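# Stand tub lid and tray in rack pockets

## Task

Place the tub lid and the tray upright in the plastic rack, each in a separate pocket with its bottom edge resting on that pocket's floor and facing the way the reference picture (manual) shows; each item is judged on its own. The rack must still be upright on the table at the end, and nothing may have been tipped over.

## Robot and tools

Robot: two Franka FR3 arms, left_arm and right_arm, each with a Robotiq 2F-140 gripper whose fingers cannot fold. A two-camera stand is fixed to the floor behind them, and loose objects may occasionally get a small shove.

Frames: the scene frame has its origin at table-top height, halfway between the nominal arm bases, with +z up, +x pointing out over the table and left_arm on the +y side (image left/right does not follow arm names). Real bases: left_arm at (-0.047, +0.326, 0) m, quat_wxyz (1, 0, 0, -0.014); right_arm at (+0.053, -0.445, 0) m, quat_wxyz (1, 0, 0, -0.015). Hand poses, targets and wrist-camera poses are given in each arm's own base frame. Fixed cameras and the table use the scene frame. Reported hand positions can be wrong by a few cm, more at long reach.

The command row (shared by execute_actions and move): one flat list of 20 numbers covering both arms, even if only one moves. Numbers 1-7 are left_arm's absolute joint target angles in radians, in the order waist, shoulder, upper arm roll, elbow, forearm roll, wrist pitch, wrist roll. Numbers 8-10 are left gripper position, force_limit and speed, each a unitless value in [-1, 1]. Numbers 11-20 repeat the same layout for right_arm. Stated joint ranges (rad): waist ±2.901, shoulder ±1.836, upper arm roll ±2.901, elbow -3.077 to -0.117, forearm roll ±2.876, wrist pitch 0.440 to 4.622, wrist roll ±3.051. Real ends may differ by 0.018; stay well inside them, because going past an end (even when commanded within 0.05 of it) gives a torque fault, and targets far beyond are refused.

Gripper numbers: position +1 is fully open (140 mm gap), about -0.8 brings the pads together, and -1 closes until blocked. force_limit sets grip strength (roughly 14 N at -1 up to 58 N at +1); speed sets finger speed (about 30 mm/s at -1, 250 at +1); a fast close grips much harder. Both start at +1. To leave a gripper unchanged, resend its last three numbers; 0 is a real command. The fingers point along the gripper's +z and close along its y. end_effector_position is the point between closed pads; fingertips extend about 33 mm past it at small gaps, only 9 mm when wide open.

Tools:
- execute_actions(actions, cameras): actions is a list of actions; each action is a list of up to 15 rows (each row one 1/30 s step), and a short action repeats its last row to fill 15 steps. Joints are rate-limited, so far targets may need several actions. An empty list returns all camera images.
- move(target, speed, blend, blocking, cameras): target is one 20-number row or a list of up to 15 rows; joints travel together toward those absolute angles (the gripper follows a curve, with no obstacle avoidance). speed is the top joint speed in rad/s, 0.01 to 5.26, default 0.5 (one value or one per target). blend in rad rounds corners between listed targets; 0 stops at each. blocking=false returns after about 0.5 s while motion continues; a new move replaces a running one. The result adds a move: line such as done, off_target, moving, held or fault, and possibly limits=held.
- wait(seconds 0-10, cameras): let time pass with commands held.
- stop(cameras): brake a running move; fingers keep going.
- zoom_image(camera, region): region [x0, y0, x1, y1] in pixels of that camera's latest image, at most 504 by 504.
- show_instructions(): shows the reference image (manual).
- clear_fault(arm, cameras): arm is left_arm or right_arm; clears a reported torque or force fault.
- read_manual(section): licence text only.
- finished_scene(scene): the current scene's number, shown at the end of each result; irreversible.

Cameras: cam_head_left, cam_head_right, cam_high, cam_low, cam_left_wrist, cam_right_wrist, each 896x504; pass names or ["all"] in cameras.

Result lines: end_effector_position (m) and end_effector_quat_wxyz in the arm's base frame; Joint positions (rad) and Joint velocities (rad/s), one block per arm in joint order, or 'within noise'; Joint targets (where joints are being driven now; resend them to hold still); Tool commands; object_status (0 moving, 1 blocked while opening, 2 blocked while closing, i.e. likely holding, 3 reached the requested position or pads met); position_measured in counts (3 open, 75 ≈ 100 mm, 139 ≈ 60 mm, 200 ≈ 20 mm, 230 pads touching); Joint torques and External joint torques (N m, noisy, positive toward larger angles); Flange force along gripper axes, including held weight; 'joint sent to its limit'; 'joint command not followed' (clearance check changed targets); MOTOR HOT and OVER-TEMPERATURE FAULT.

When gripping, close with position -1 and confirm object_status 2. To tighten, raise force_limit and change position to -0.98; to soften, reopen and close slowly.

Avoid: external force of 40 N on any arm part (force fault); contact torque at the limits (35, 35, 32, 30, 12, 12, 12 N m per joint); joints overspeeding; grippers pressing on each other or closing on the other arm's fingers; dropping or releasing moving parts; fast collisions with the table, rack or heavy objects; squeezing hard on a part still resting on something; long stretched-out holds that heat motors. Keep everything on the table.

Each tool is called as name([rows], argument=value, ...), one row to a line, values as JSON.

Reference images:

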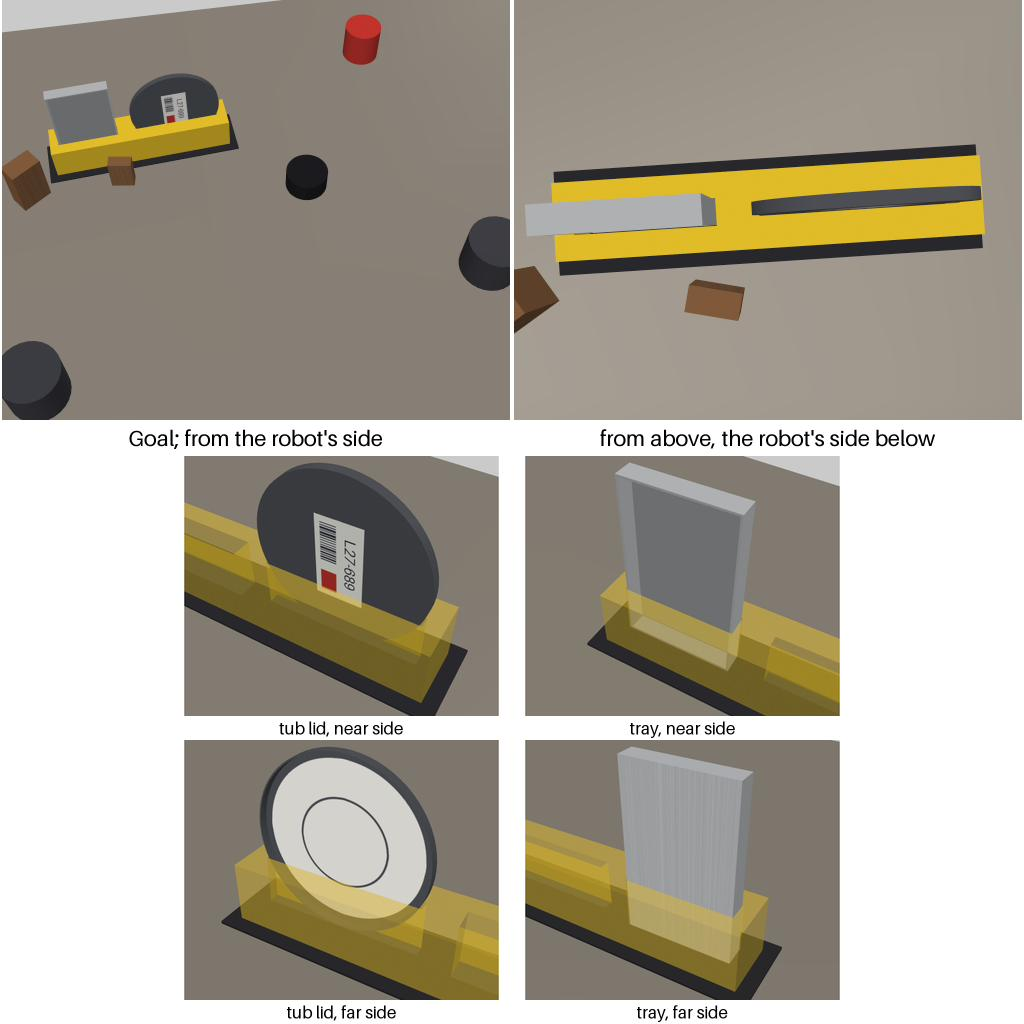

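## Session

execute_actions(actions=[])

Scene clock: 0.00 s.
left_arm: end_effector_position=(+0.7309, +0.0853, +0.3995) position_measured=3 object_status=3 end_effector_quat_wxyz=(+0.658, -0.646, +0.218, -0.318) | right_arm: end_effector_position=(+0.5714, +0.0821, +0.3720) position_measured=3 object_status=3 end_effector_quat_wxyz=(-0.008, +0.944, -0.301, +0.131)
Joint positions: left_arm=[-0.102 0.156 -0.122 -2.136 2.022 1.915 -2.511] | right_arm=[0.174 -0.183 0.02 -1.964 -0.12 2.016 -0.72]
Joint velocities: within noise
Joint torques (N m): no reading
External joint torques (N m): no reading
Flange force (N): no reading
Joint targets: left_arm=[-0.102 0.156 -0.122 -2.136 2.022 1.915 -2.511] | right_arm=[0.174 -0.183 0.020 -1.964 -0.120 2.016 -0.720]
Tool commands: left_gripper/position=+1.0 left_gripper/force_limit=+1.0 left_gripper/speed=+1.0 right_gripper/position=+1.0 right_gripper/force_limit=+1.0 right_gripper/speed=+1.0

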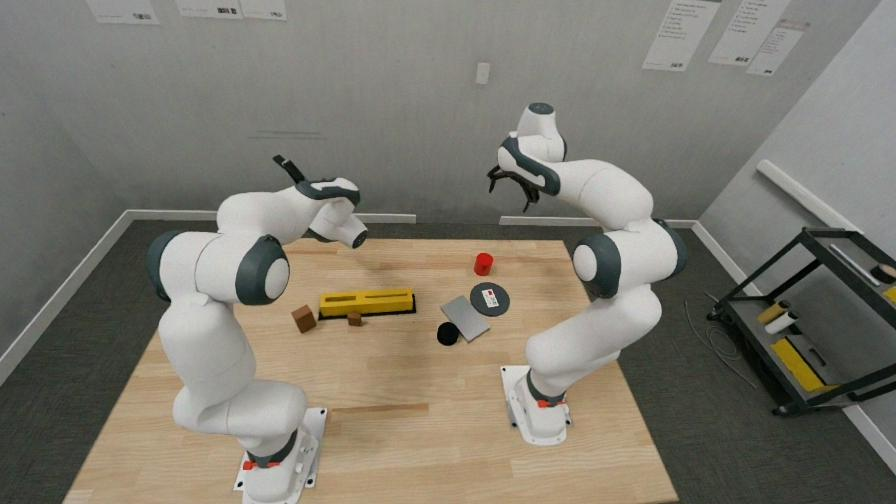

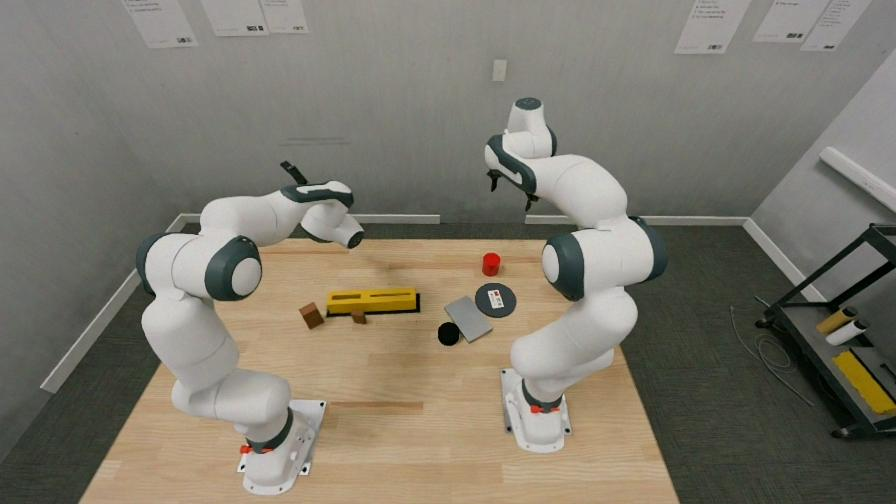

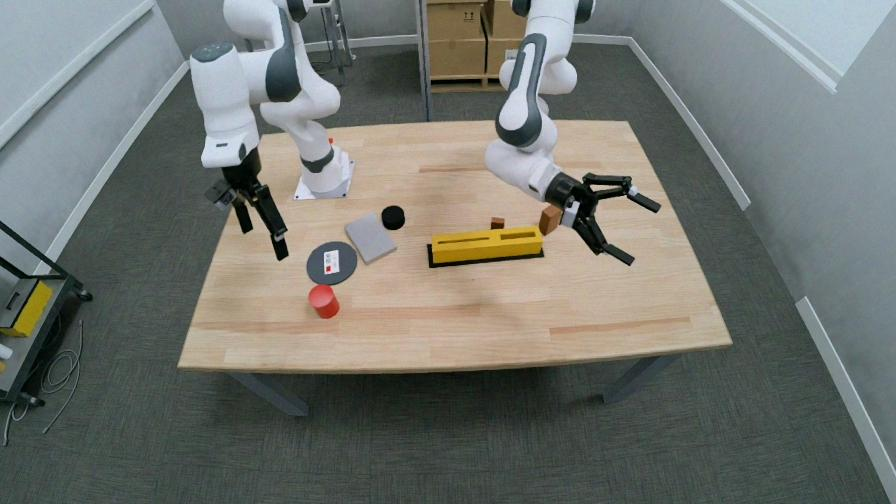

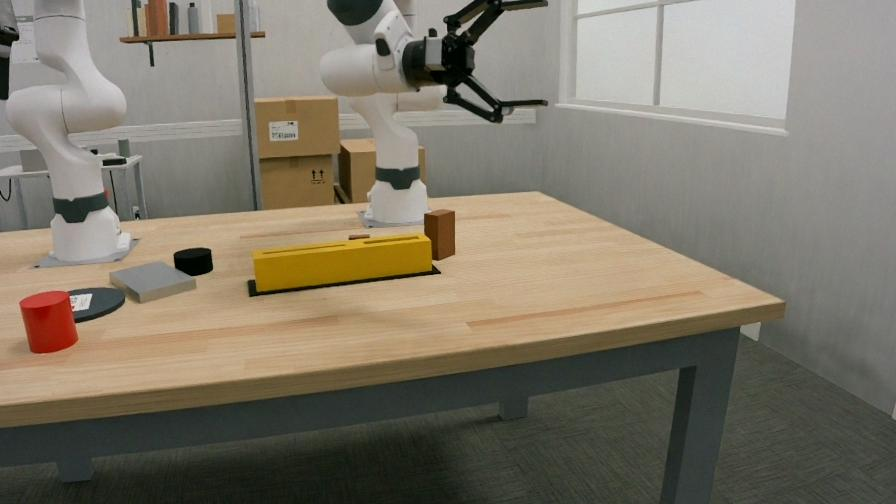

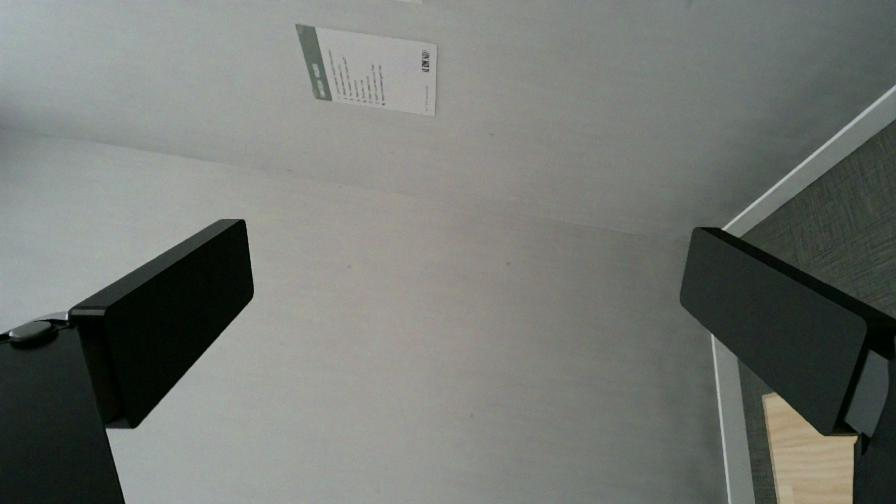

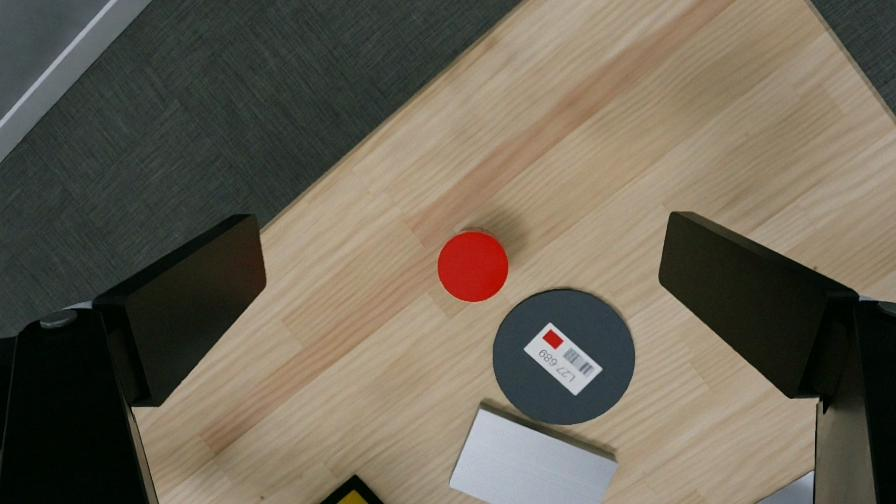

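zoom_image(camera="cam_head_right", region=[280, 240, 540, 370])

zoom_image(camera="cam_high", region=[290, 180, 590, 330])

zoom_image(camera="cam_right_wrist", region=[400, 200, 700, 504])

zoom_image(camera="cam_low", region=[0, 180, 480, 370])

zoom_image(camera="cam_head_left", region=[280, 240, 540, 370])

Scaled by 1.938 from the camera's 896x504 image, which has a finer 1280x720 frame.

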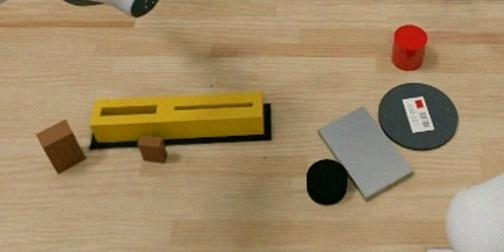

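Scaled by 1.680 from the camera's 896x504 image, which has a finer 1280x720 frame.

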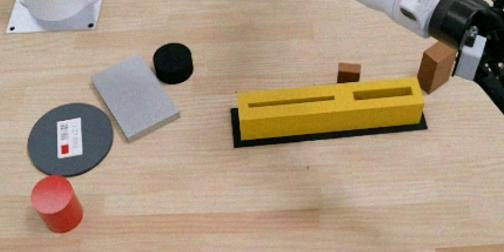

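Scaled by 1.658 from the camera's 896x504 image, which has a finer 1280x720 frame.

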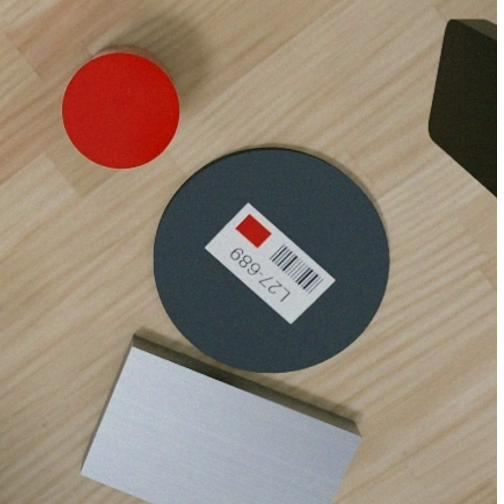

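Scaled by 1.050 from the camera's 896x504 image, which has a finer 1280x720 frame.

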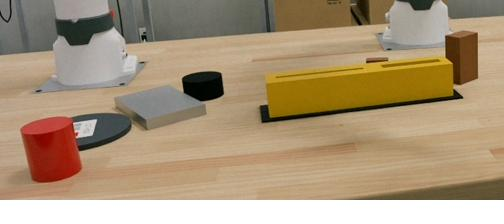

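Scaled by 1.938 from the camera's 896x504 image, which has a finer 1280x720 frame.

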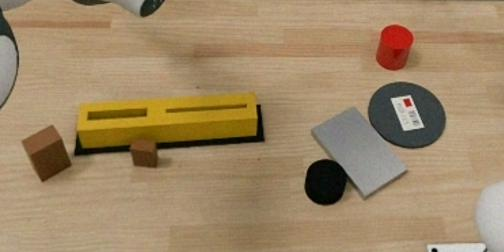

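move(target=[-0.358,-0.134,0,-1.888,0,1.754,-0.358,1,1,1,0.0,-0.435,0,-2.1045,0,1.67,-1.571,1,1,1], speed=0.9, cameras=["all"])

Scene clock: 448.10 s.
left_arm: end_effector_position=(+0.4880, -0.1817, +0.3491) position_measured=3 object_status=3 end_effector_quat_wxyz=(-0.002, +0.709, -0.705, +0.000) | right_arm: end_effector_position=(+0.4214, +0.0001, +0.3800) position_measured=3 object_status=3 end_effector_quat_wxyz=(+0.002, +1.000, -0.001, +0.001)
Joint positions: left_arm=[-0.357 -0.133 -0.001 -1.889 0.003 1.757 -0.364] | right_arm=[0.002 -0.433 0.001 -2.103 -0.004 1.673 -1.565]
Joint velocities: left_arm=[0.001 0.001 -0.001 -0.001 0.001 0 0.006] | right_arm=[-0.001 0.001 -0.001 -0.001 0 0.001 -0.004]
Joint torques (N m): left_arm=[0.13 -26.93 0.98 25.18 0.31 2.37 0.14] | right_arm=[-1.25 -18.25 0.04 24.05 1.34 2.24 -0.17]
External joint torques (N m): left_arm=[0.03 1.33 0.98 0.19 -0.46 -0.26 0.14] | right_arm=[-1.33 -0.95 0.33 -0.72 0.46 -0.43 -0.17]
Flange force (N): left_arm=[0.6 -5.0 -1.3] | right_arm=[-5.0 0.5 1.3]
Joint targets: left_arm=[-0.358 -0.134 0.000 -1.888 0.000 1.754 -0.358] | right_arm=[0.000 -0.435 0.000 -2.104 0.000 1.670 -1.571]
move: done
camera_calibration:
cam_left_wrist: T_world_to_cam=[[-0.999841, -0.0178027, -0.00132606, 0.492904], [-0.0172972, 0.947713, 0.318655, 0.0781588], [-0.00441619, 0.318627, -0.94787, 0.532517], [0, 0, 0, 1]] pos_world=[0.496529, -0.234971, 0.480505]
cam_right_wrist: T_world_to_cam=[[-0.00352793, -0.999915, 0.0125448, 0.00285719], [-0.942807, 0.0075074, 0.333255, 0.275628], [-0.333321, -0.0106516, -0.942753, 0.640446], [0, 0, 0, 1]] pos_world=[0.473348, 0.00760947, 0.511892]

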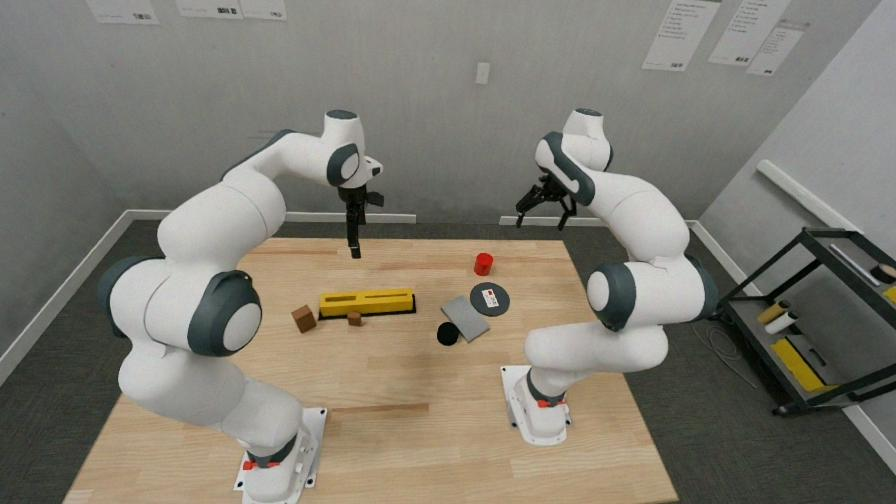

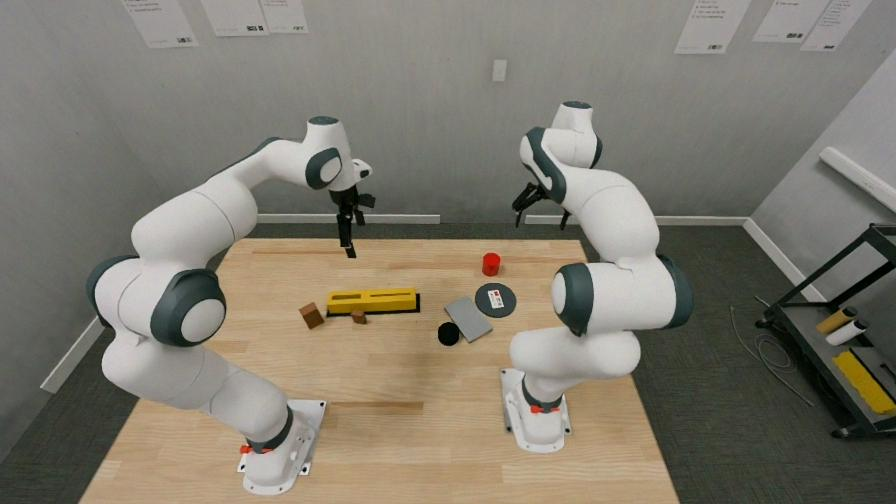

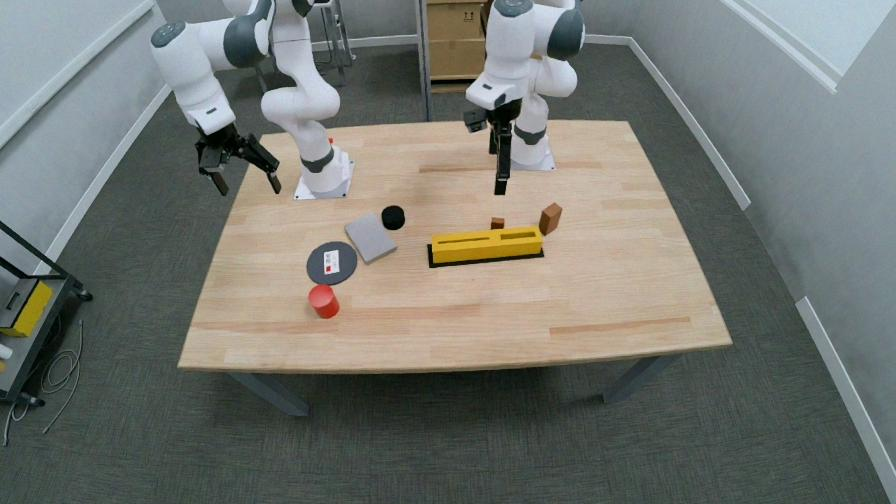

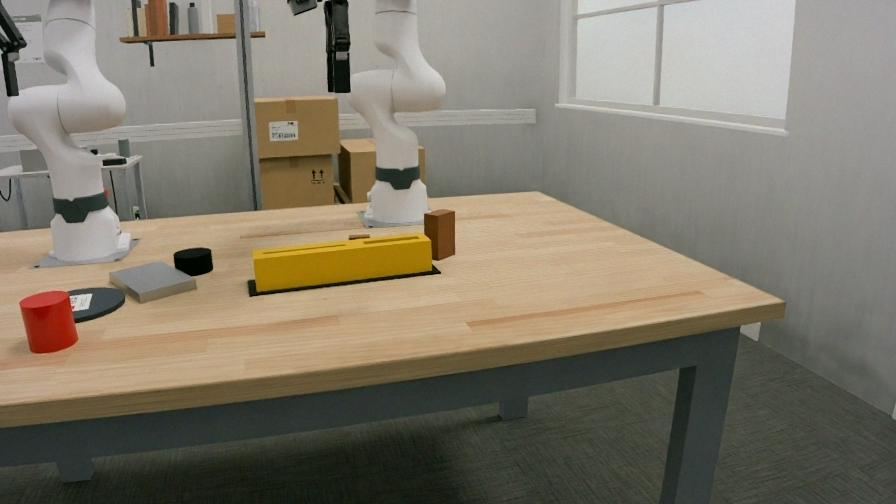

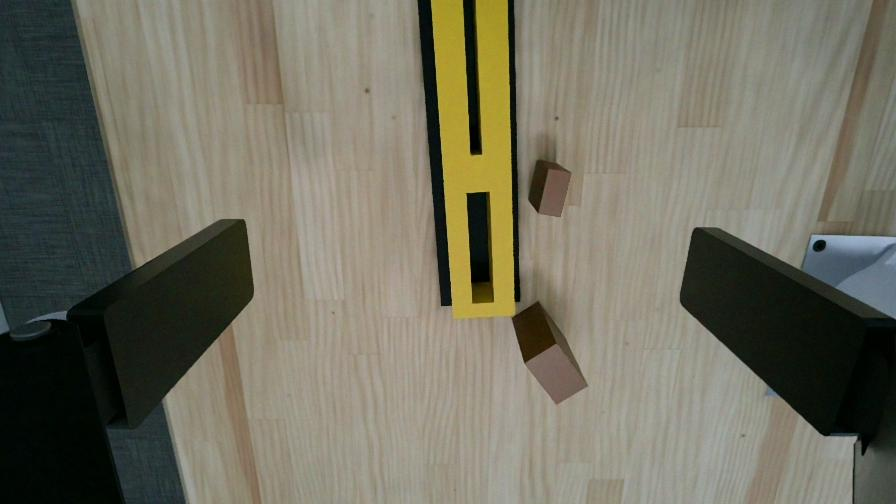

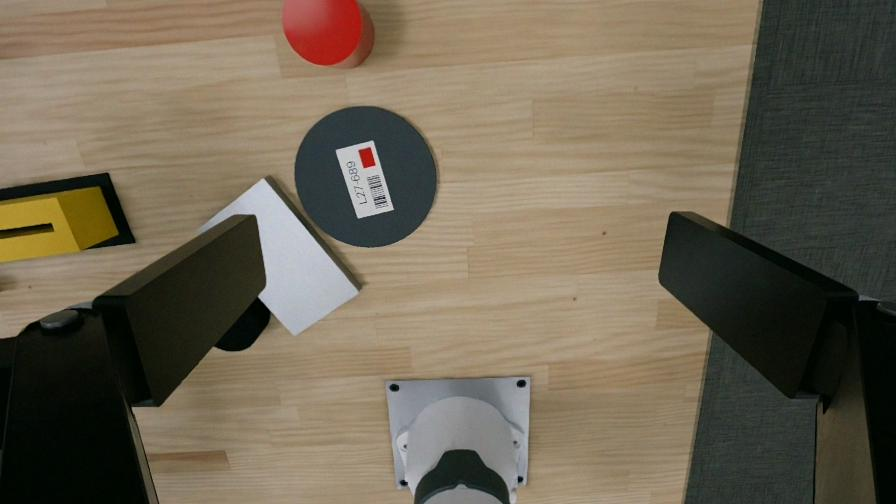

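zoom_image(camera="cam_left_wrist", region=[380, 0, 620, 200])

zoom_image(camera="cam_left_wrist", region=[400, 170, 600, 420])

zoom_image(camera="cam_low", region=[220, 190, 480, 310])

zoom_image(camera="cam_right_wrist", region=[180, 80, 460, 360])

Scaled by 2.100 from the camera's 896x504 image, which has a finer 1280x720 frame.

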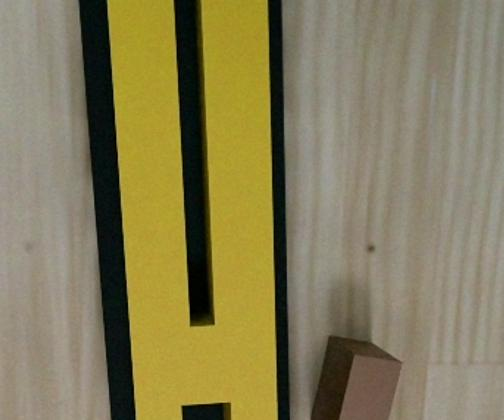

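Scaled by 2.016 from the camera's 896x504 image, which has a finer 1280x720 frame.

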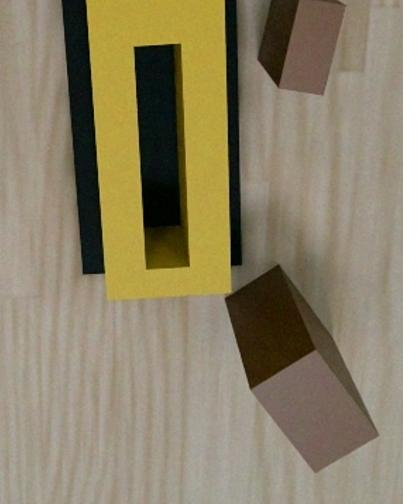

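Scaled by 1.938 from the camera's 896x504 image, which has a finer 1280x720 frame.

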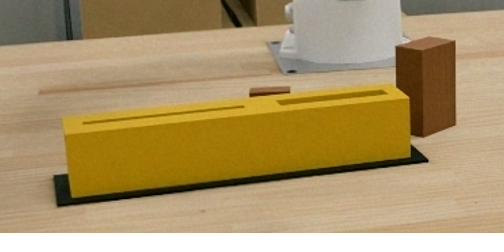

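Scaled by 1.800 from the camera's 896x504 image, which has a finer 1280x720 frame.

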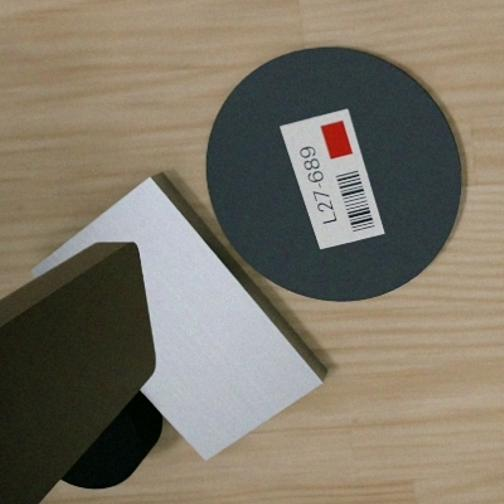

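move(target=[-0.358,-0.134,0,-1.888,0,1.754,-0.358,1,1,1,0.449,-0.2,0,-2.489,0,2.289,-2.692,-0.75,1,0], speed=0.9, cameras=["cam_right_wrist","cam_high","cam_head_right"])

Scene clock: 558.50 s.
left_arm: end_effector_position=(+0.4880, -0.1817, +0.3491) position_measured=3 object_status=3 end_effector_quat_wxyz=(-0.002, +0.708, -0.706, +0.000) | right_arm: end_effector_position=(+0.4054, +0.1941, +0.1508) position_measured=223 object_status=3 end_effector_quat_wxyz=(+0.001, +0.709, +0.705, +0.000)
Joint positions: left_arm=[-0.357 -0.133 -0.001 -1.889 0.003 1.757 -0.362] | right_arm=[0.447 -0.201 0.001 -2.488 -0.004 2.287 -2.685]
Joint velocities: left_arm=[within noise] | right_arm=[0 -0.001 0 0 0 0.001 -0.007]
Joint torques (N m): left_arm=[0.14 -26.91 1 25.16 0.3 2.39 0.2] | right_arm=[-0.37 -23.61 0.31 22.21 1.09 2.72 -0.06]
External joint torques (N m): left_arm=[-0.01 1.31 0.95 0.24 -0.47 -0.23 0.2] | right_arm=[-0.38 -0.01 0.52 -0.75 0.36 0.11 -0.06]
Flange force (N): left_arm=[0.6 -5.1 -1.3] | right_arm=[-0.8 -2.3 1.2]
Joint targets: left_arm=[-0.358 -0.134 0.000 -1.888 0.000 1.754 -0.358] | right_arm=[0.449 -0.200 0.000 -2.489 0.000 2.289 -2.692]
move: done
camera_calibration:
cam_right_wrist: T_world_to_cam=[[0.999929, -0.00744651, 0.00935244, -0.399268], [-0.010168, -0.941182, 0.337747, 0.140872], [0.00628731, -0.337818, -0.94119, 0.346721], [0, 0, 0, 1]] pos_world=[0.398492, 0.246742, 0.282485]
Images, in order (width x height): cam_head_right 896x504, cam_high 896x504, cam_right_wrist 896x504.

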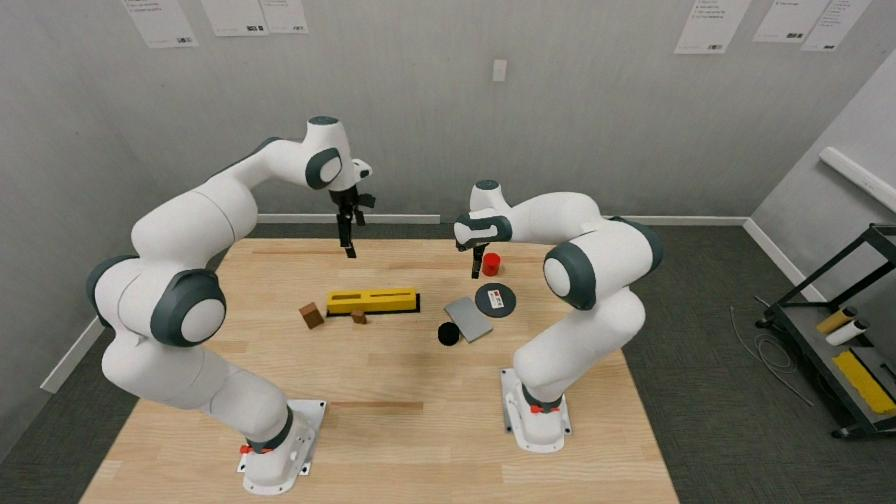

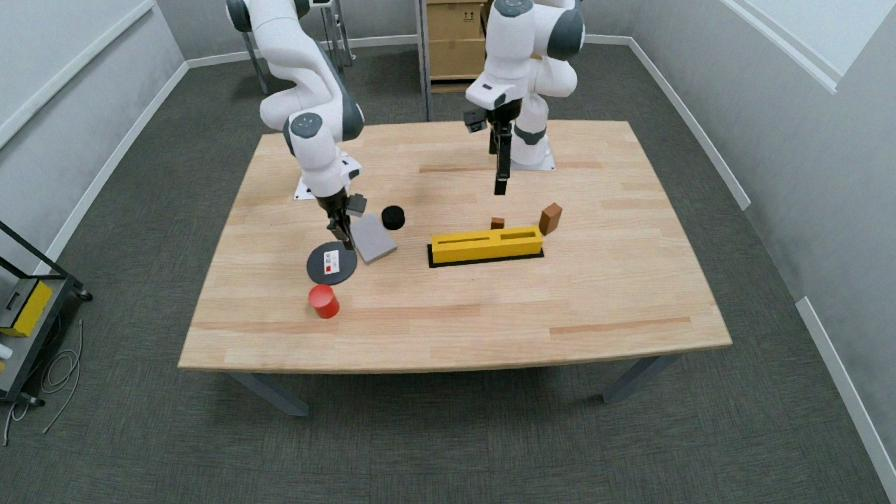

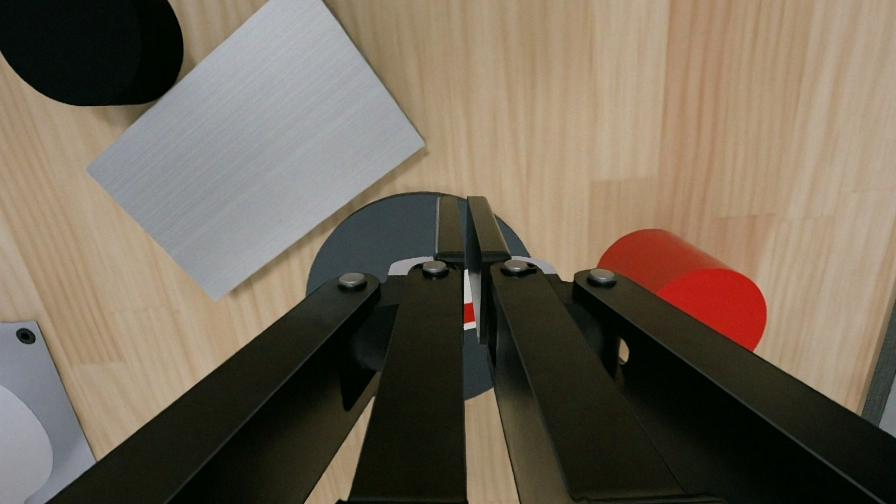

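move([
  [-0.358,-0.134,0,-1.888,0,1.754,-0.358,1,1,1,0.472,-0.16,0,-2.45,0,2.289,-2.670,-0.75,1,0],
  [-0.358,-0.134,0,-1.888,0,1.754,-0.358,1,1,1,0.472,0.0366,0,-2.5296,0,2.566,-2.670,-0.75,1,0],
], speed=0.4, cameras=["cam_right_wrist","cam_high","cam_low"])

Scene clock: 598.03 s.
left_arm: end_effector_position=(+0.4880, -0.1817, +0.3491) position_measured=3 object_status=3 end_effector_quat_wxyz=(-0.002, +0.708, -0.706, +0.000) | right_arm: end_effector_position=(+0.4098, +0.2084, +0.0506) position_measured=223 object_status=3 end_effector_quat_wxyz=(+0.001, +0.704, +0.710, -0.001)
Joint positions: left_arm=[-0.357 -0.133 -0.001 -1.889 0.003 1.757 -0.362] | right_arm=[0.47 0.035 0.001 -2.53 -0.004 2.563 -2.675]
Joint velocities: left_arm=[within noise] | right_arm=[0 -0.001 -0.002 0.001 0 0.004 0.001]
Joint torques (N m): left_arm=[0.2 -26.91 0.96 25.15 0.3 2.38 0.19] | right_arm=[-0.31 -28.4 0.5 18.7 0.89 2.7 0.35]
External joint torques (N m): left_arm=[0.14 1.1 1 0.29 -0.46 -0.24 0.19] | right_arm=[-0.41 0.19 0.36 -0.85 0.36 0.09 0.35]
Flange force (N): left_arm=[0.2 -4.7 -1.5] | right_arm=[-0.5 -2.4 1.0]
Joint targets: left_arm=[-0.358 -0.134 0.000 -1.888 0.000 1.754 -0.358] | right_arm=[0.472 0.037 0.000 -2.530 0.000 2.566 -2.670]
move: done
camera_calibration:
cam_right_wrist: T_world_to_cam=[[0.999946, 0.00682938, 0.00785193, -0.405567], [0.00377952, -0.941343, 0.33743, 0.182521], [0.0096958, -0.337382, -0.941318, 0.255693], [0, 0, 0, 1]] pos_world=[0.402376, 0.260851, 0.182285]
Images, in order (width x height): cam_high 896x504, cam_low 896x504, cam_right_wrist 896x504.

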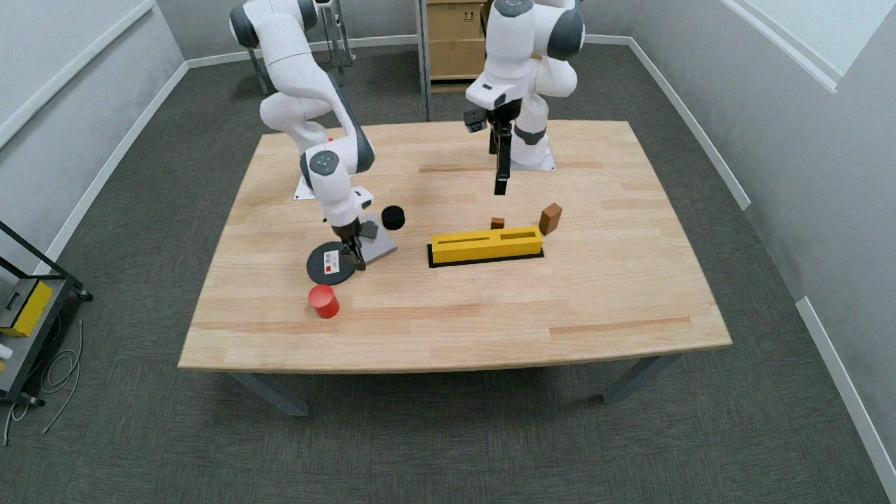

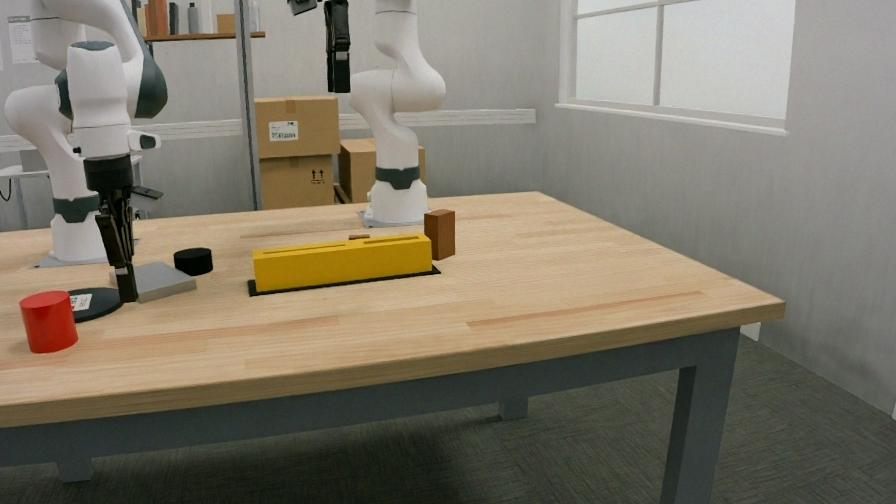

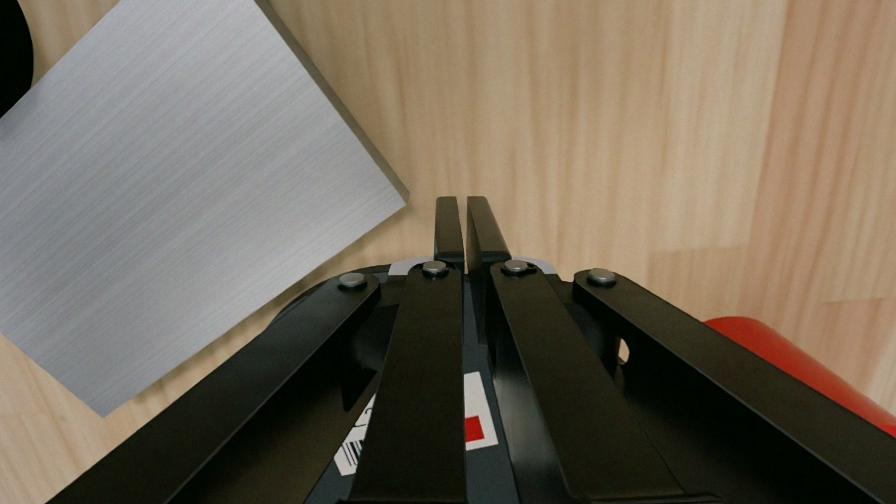

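zoom_image(camera="cam_low", region=[0, 200, 240, 370])

zoom_image(camera="cam_right_wrist", region=[240, 150, 640, 375])

zoom_image(camera="cam_high", region=[290, 210, 430, 300])

Scaled by 2.100 from the camera's 896x504 image, which has a finer 1280x720 frame.

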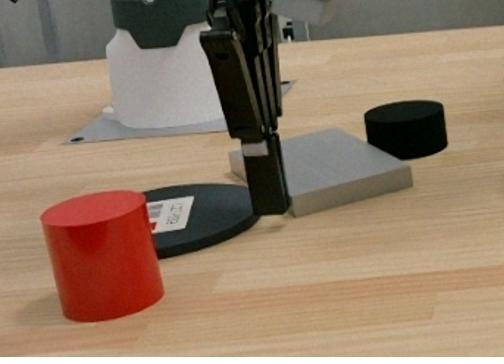

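Scaled by 1.260 from the camera's 896x504 image, which has a finer 1280x720 frame.

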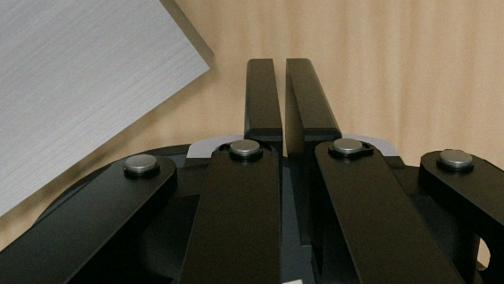

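Scaled by 3.600 from the camera's 896x504 image, which has a finer 1280x720 frame.

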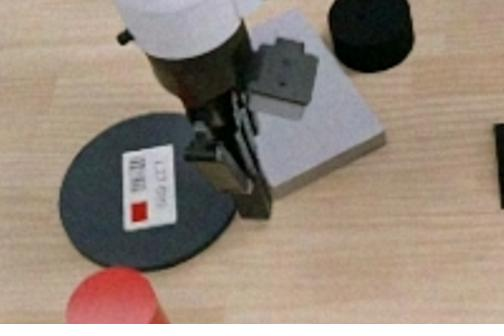

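move(target=[-0.358,-0.134,0,-1.888,0,1.754,-0.358,1,1,1,0.473,0.0665,0,-2.5327,0,2.599,-2.670,-0.75,1,0], speed=0.1, cameras=["cam_right_wrist","cam_high","cam_low"])

zoom_image(camera="cam_low", region=[0, 200, 240, 370])

Scene clock: 616.00 s.
left_arm: end_effector_position=(+0.4880, -0.1817, +0.3491) position_measured=3 object_status=3 end_effector_quat_wxyz=(-0.002, +0.708, -0.706, +0.000) | right_arm: end_effector_position=(+0.4104, +0.2092, +0.0394) position_measured=223 object_status=3 end_effector_quat_wxyz=(+0.001, +0.704, +0.710, +0.000)
Joint positions: left_arm=[-0.357 -0.133 -0.001 -1.889 0.003 1.757 -0.362] | right_arm=[0.471 0.064 0.001 -2.532 -0.004 2.596 -2.675]
Joint velocities: left_arm=[within noise] | right_arm=[-0.001 0.001 0 0 -0.001 0.004 0]
Joint torques (N m): left_arm=[0.2 -26.92 1.02 25.18 0.28 2.39 0.17] | right_arm=[-0.27 -28.42 0.59 18.02 0.86 2.66 0.31]
External joint torques (N m): left_arm=[0.23 1.06 1.15 0.38 -0.48 -0.21 0.17] | right_arm=[-0.4 0.65 0.39 -1.01 0.36 0.06 0.31]
Flange force (N): left_arm=[0.1 -4.9 -1.6] | right_arm=[-0.3 -1.9 2.0]
Joint targets: left_arm=[-0.358 -0.134 0.000 -1.888 0.000 1.754 -0.358] | right_arm=[0.473 0.067 0.000 -2.533 0.000 2.599 -2.670]
move: done
camera_calibration:
cam_right_wrist: T_world_to_cam=[[0.999925, 0.00782544, 0.00940538, -0.406302], [0.00420381, -0.941656, 0.33655, 0.18702], [0.0114903, -0.336485, -0.941619, 0.24448], [0, 0, 0, 1]] pos_world=[0.402676, 0.261552, 0.171087]
Images, in order (width x height): cam_high 896x504, cam_low 896x504, cam_right_wrist 896x504.

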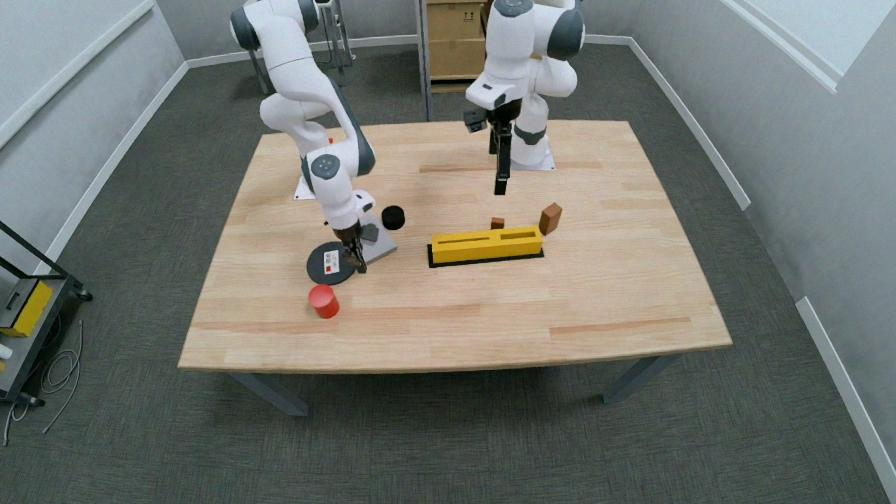

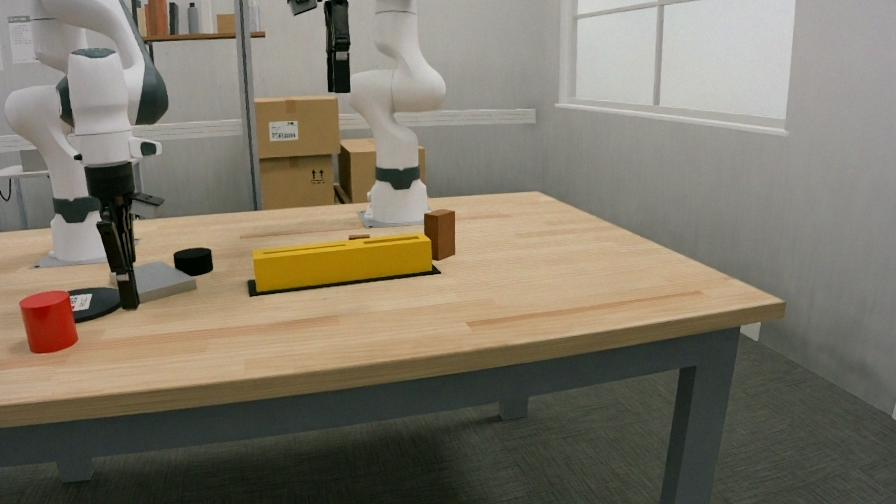

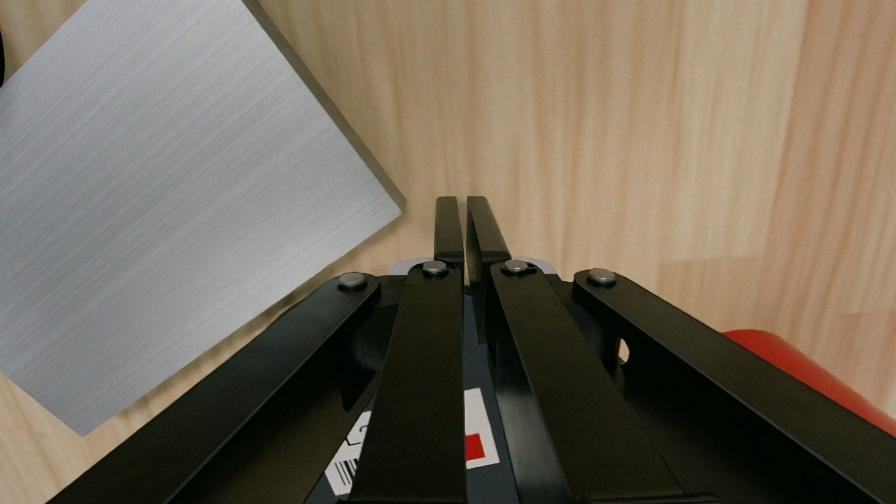

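Scaled by 2.100 from the camera's 896x504 image, which has a finer 1280x720 frame.

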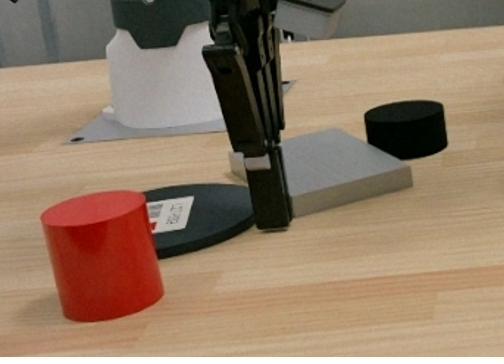

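move(target=[-0.358,-0.134,0,-1.888,0,1.754,-0.358,1,1,1,0.380,-0.0254,0,-2.6516,0,2.626,-2.762,-0.75,1,0], speed=0.12, cameras=["cam_right_wrist","cam_high","cam_low"])

zoom_image(camera="cam_low", region=[0, 200, 240, 370])

zoom_image(camera="cam_high", region=[270, 210, 410, 300])

Scene clock: 631.90 s.
left_arm: end_effector_position=(+0.4880, -0.1817, +0.3491) position_measured=3 object_status=3 end_effector_quat_wxyz=(-0.002, +0.708, -0.706, +0.000) | right_arm: end_effector_position=(+0.3924, +0.1575, +0.0382) position_measured=223 object_status=3 end_effector_quat_wxyz=(+0.000, +0.707, +0.707, -0.002)
Joint positions: left_arm=[-0.357 -0.133 -0.001 -1.889 0.003 1.757 -0.362] | right_arm=[0.382 -0.023 0.001 -2.65 -0.004 2.624 -2.755]
Joint velocities: left_arm=[within noise] | right_arm=[0 0.001 0.002 0.001 0.001 0 -0.006]
Joint torques (N m): left_arm=[0.18 -26.97 0.96 25.11 0.28 2.39 0.18] | right_arm=[-1.26 -26.18 0.55 17.35 0.83 2.71 -0.16]
External joint torques (N m): left_arm=[0.12 1.07 1 0.24 -0.48 -0.23 0.18] | right_arm=[-1.37 -0.67 0.47 -1.15 0.36 0.13 -0.16]
Flange force (N): left_arm=[0.2 -4.4 -1.3] | right_arm=[-3.3 -4.5 -1.2]
Joint targets: left_arm=[-0.358 -0.134 0.000 -1.888 0.000 1.754 -0.358] | right_arm=[0.380 -0.025 0.000 -2.652 0.000 2.626 -2.762]
move: done
camera_calibration:
cam_right_wrist: T_world_to_cam=[[0.999983, -0.00221083, 0.00536463, -0.386124], [-0.00389465, -0.941088, 0.33814, 0.141823], [0.00430102, -0.338155, -0.94108, 0.229276], [0, 0, 0, 1]] pos_world=[0.385684, 0.210145, 0.169883]
Images, in order (width x height): cam_high 896x504, cam_low 896x504, cam_right_wrist 896x504.

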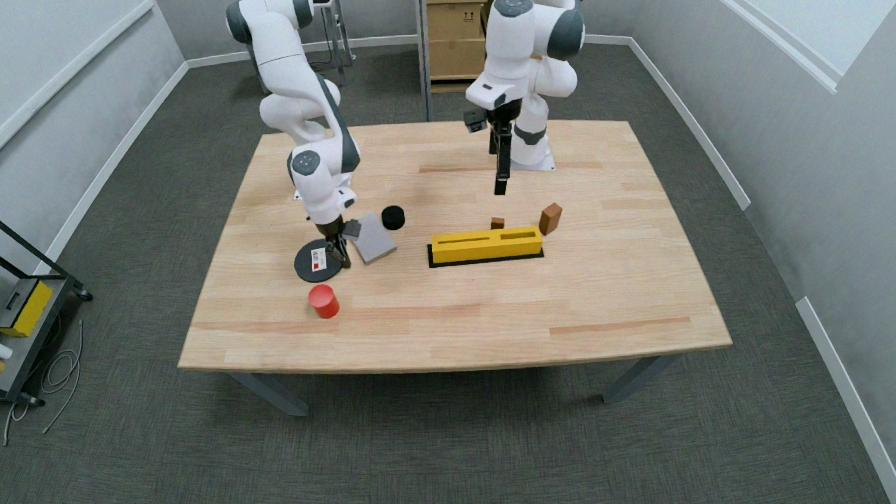

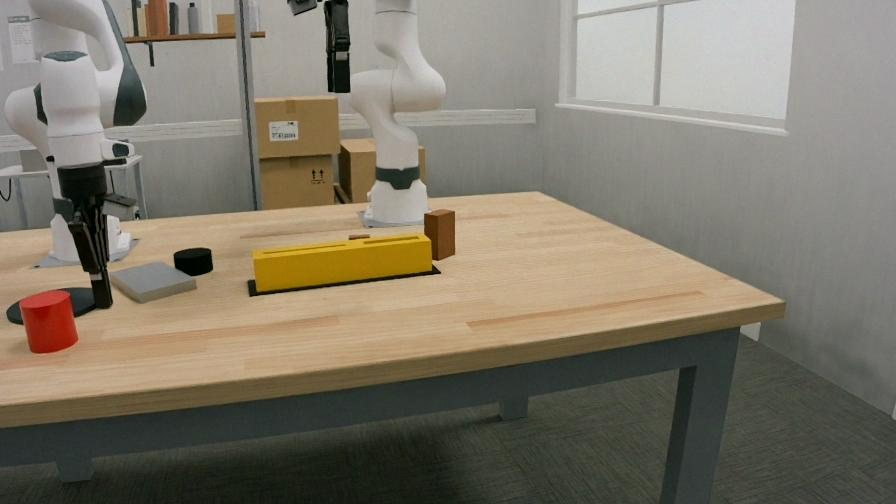

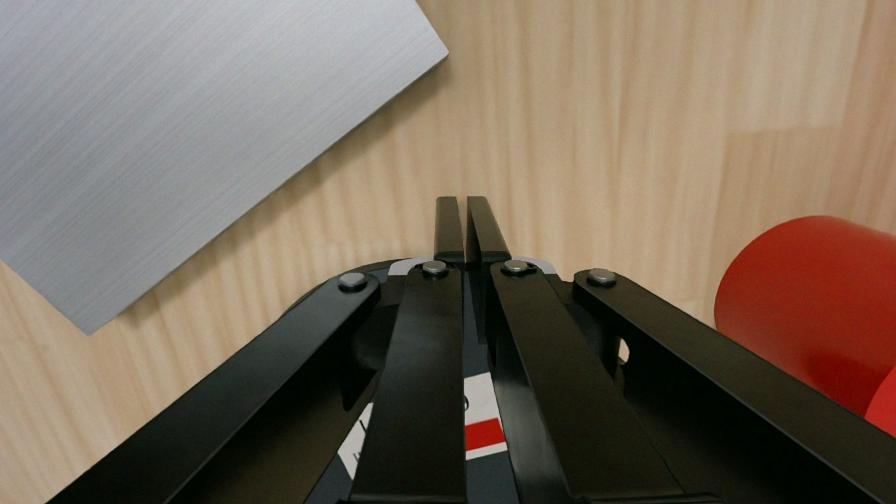

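Scaled by 2.100 from the camera's 896x504 image, which has a finer 1280x720 frame.

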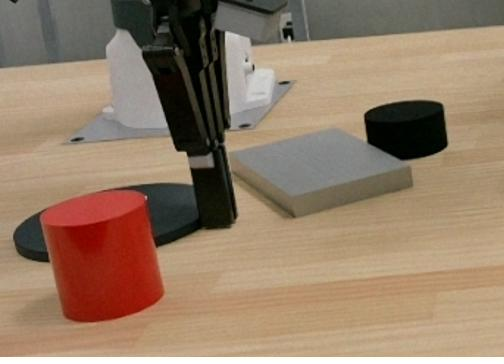

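Scaled by 3.600 from the camera's 896x504 image, which has a finer 1280x720 frame.

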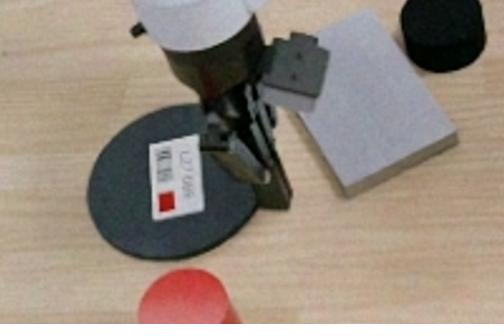

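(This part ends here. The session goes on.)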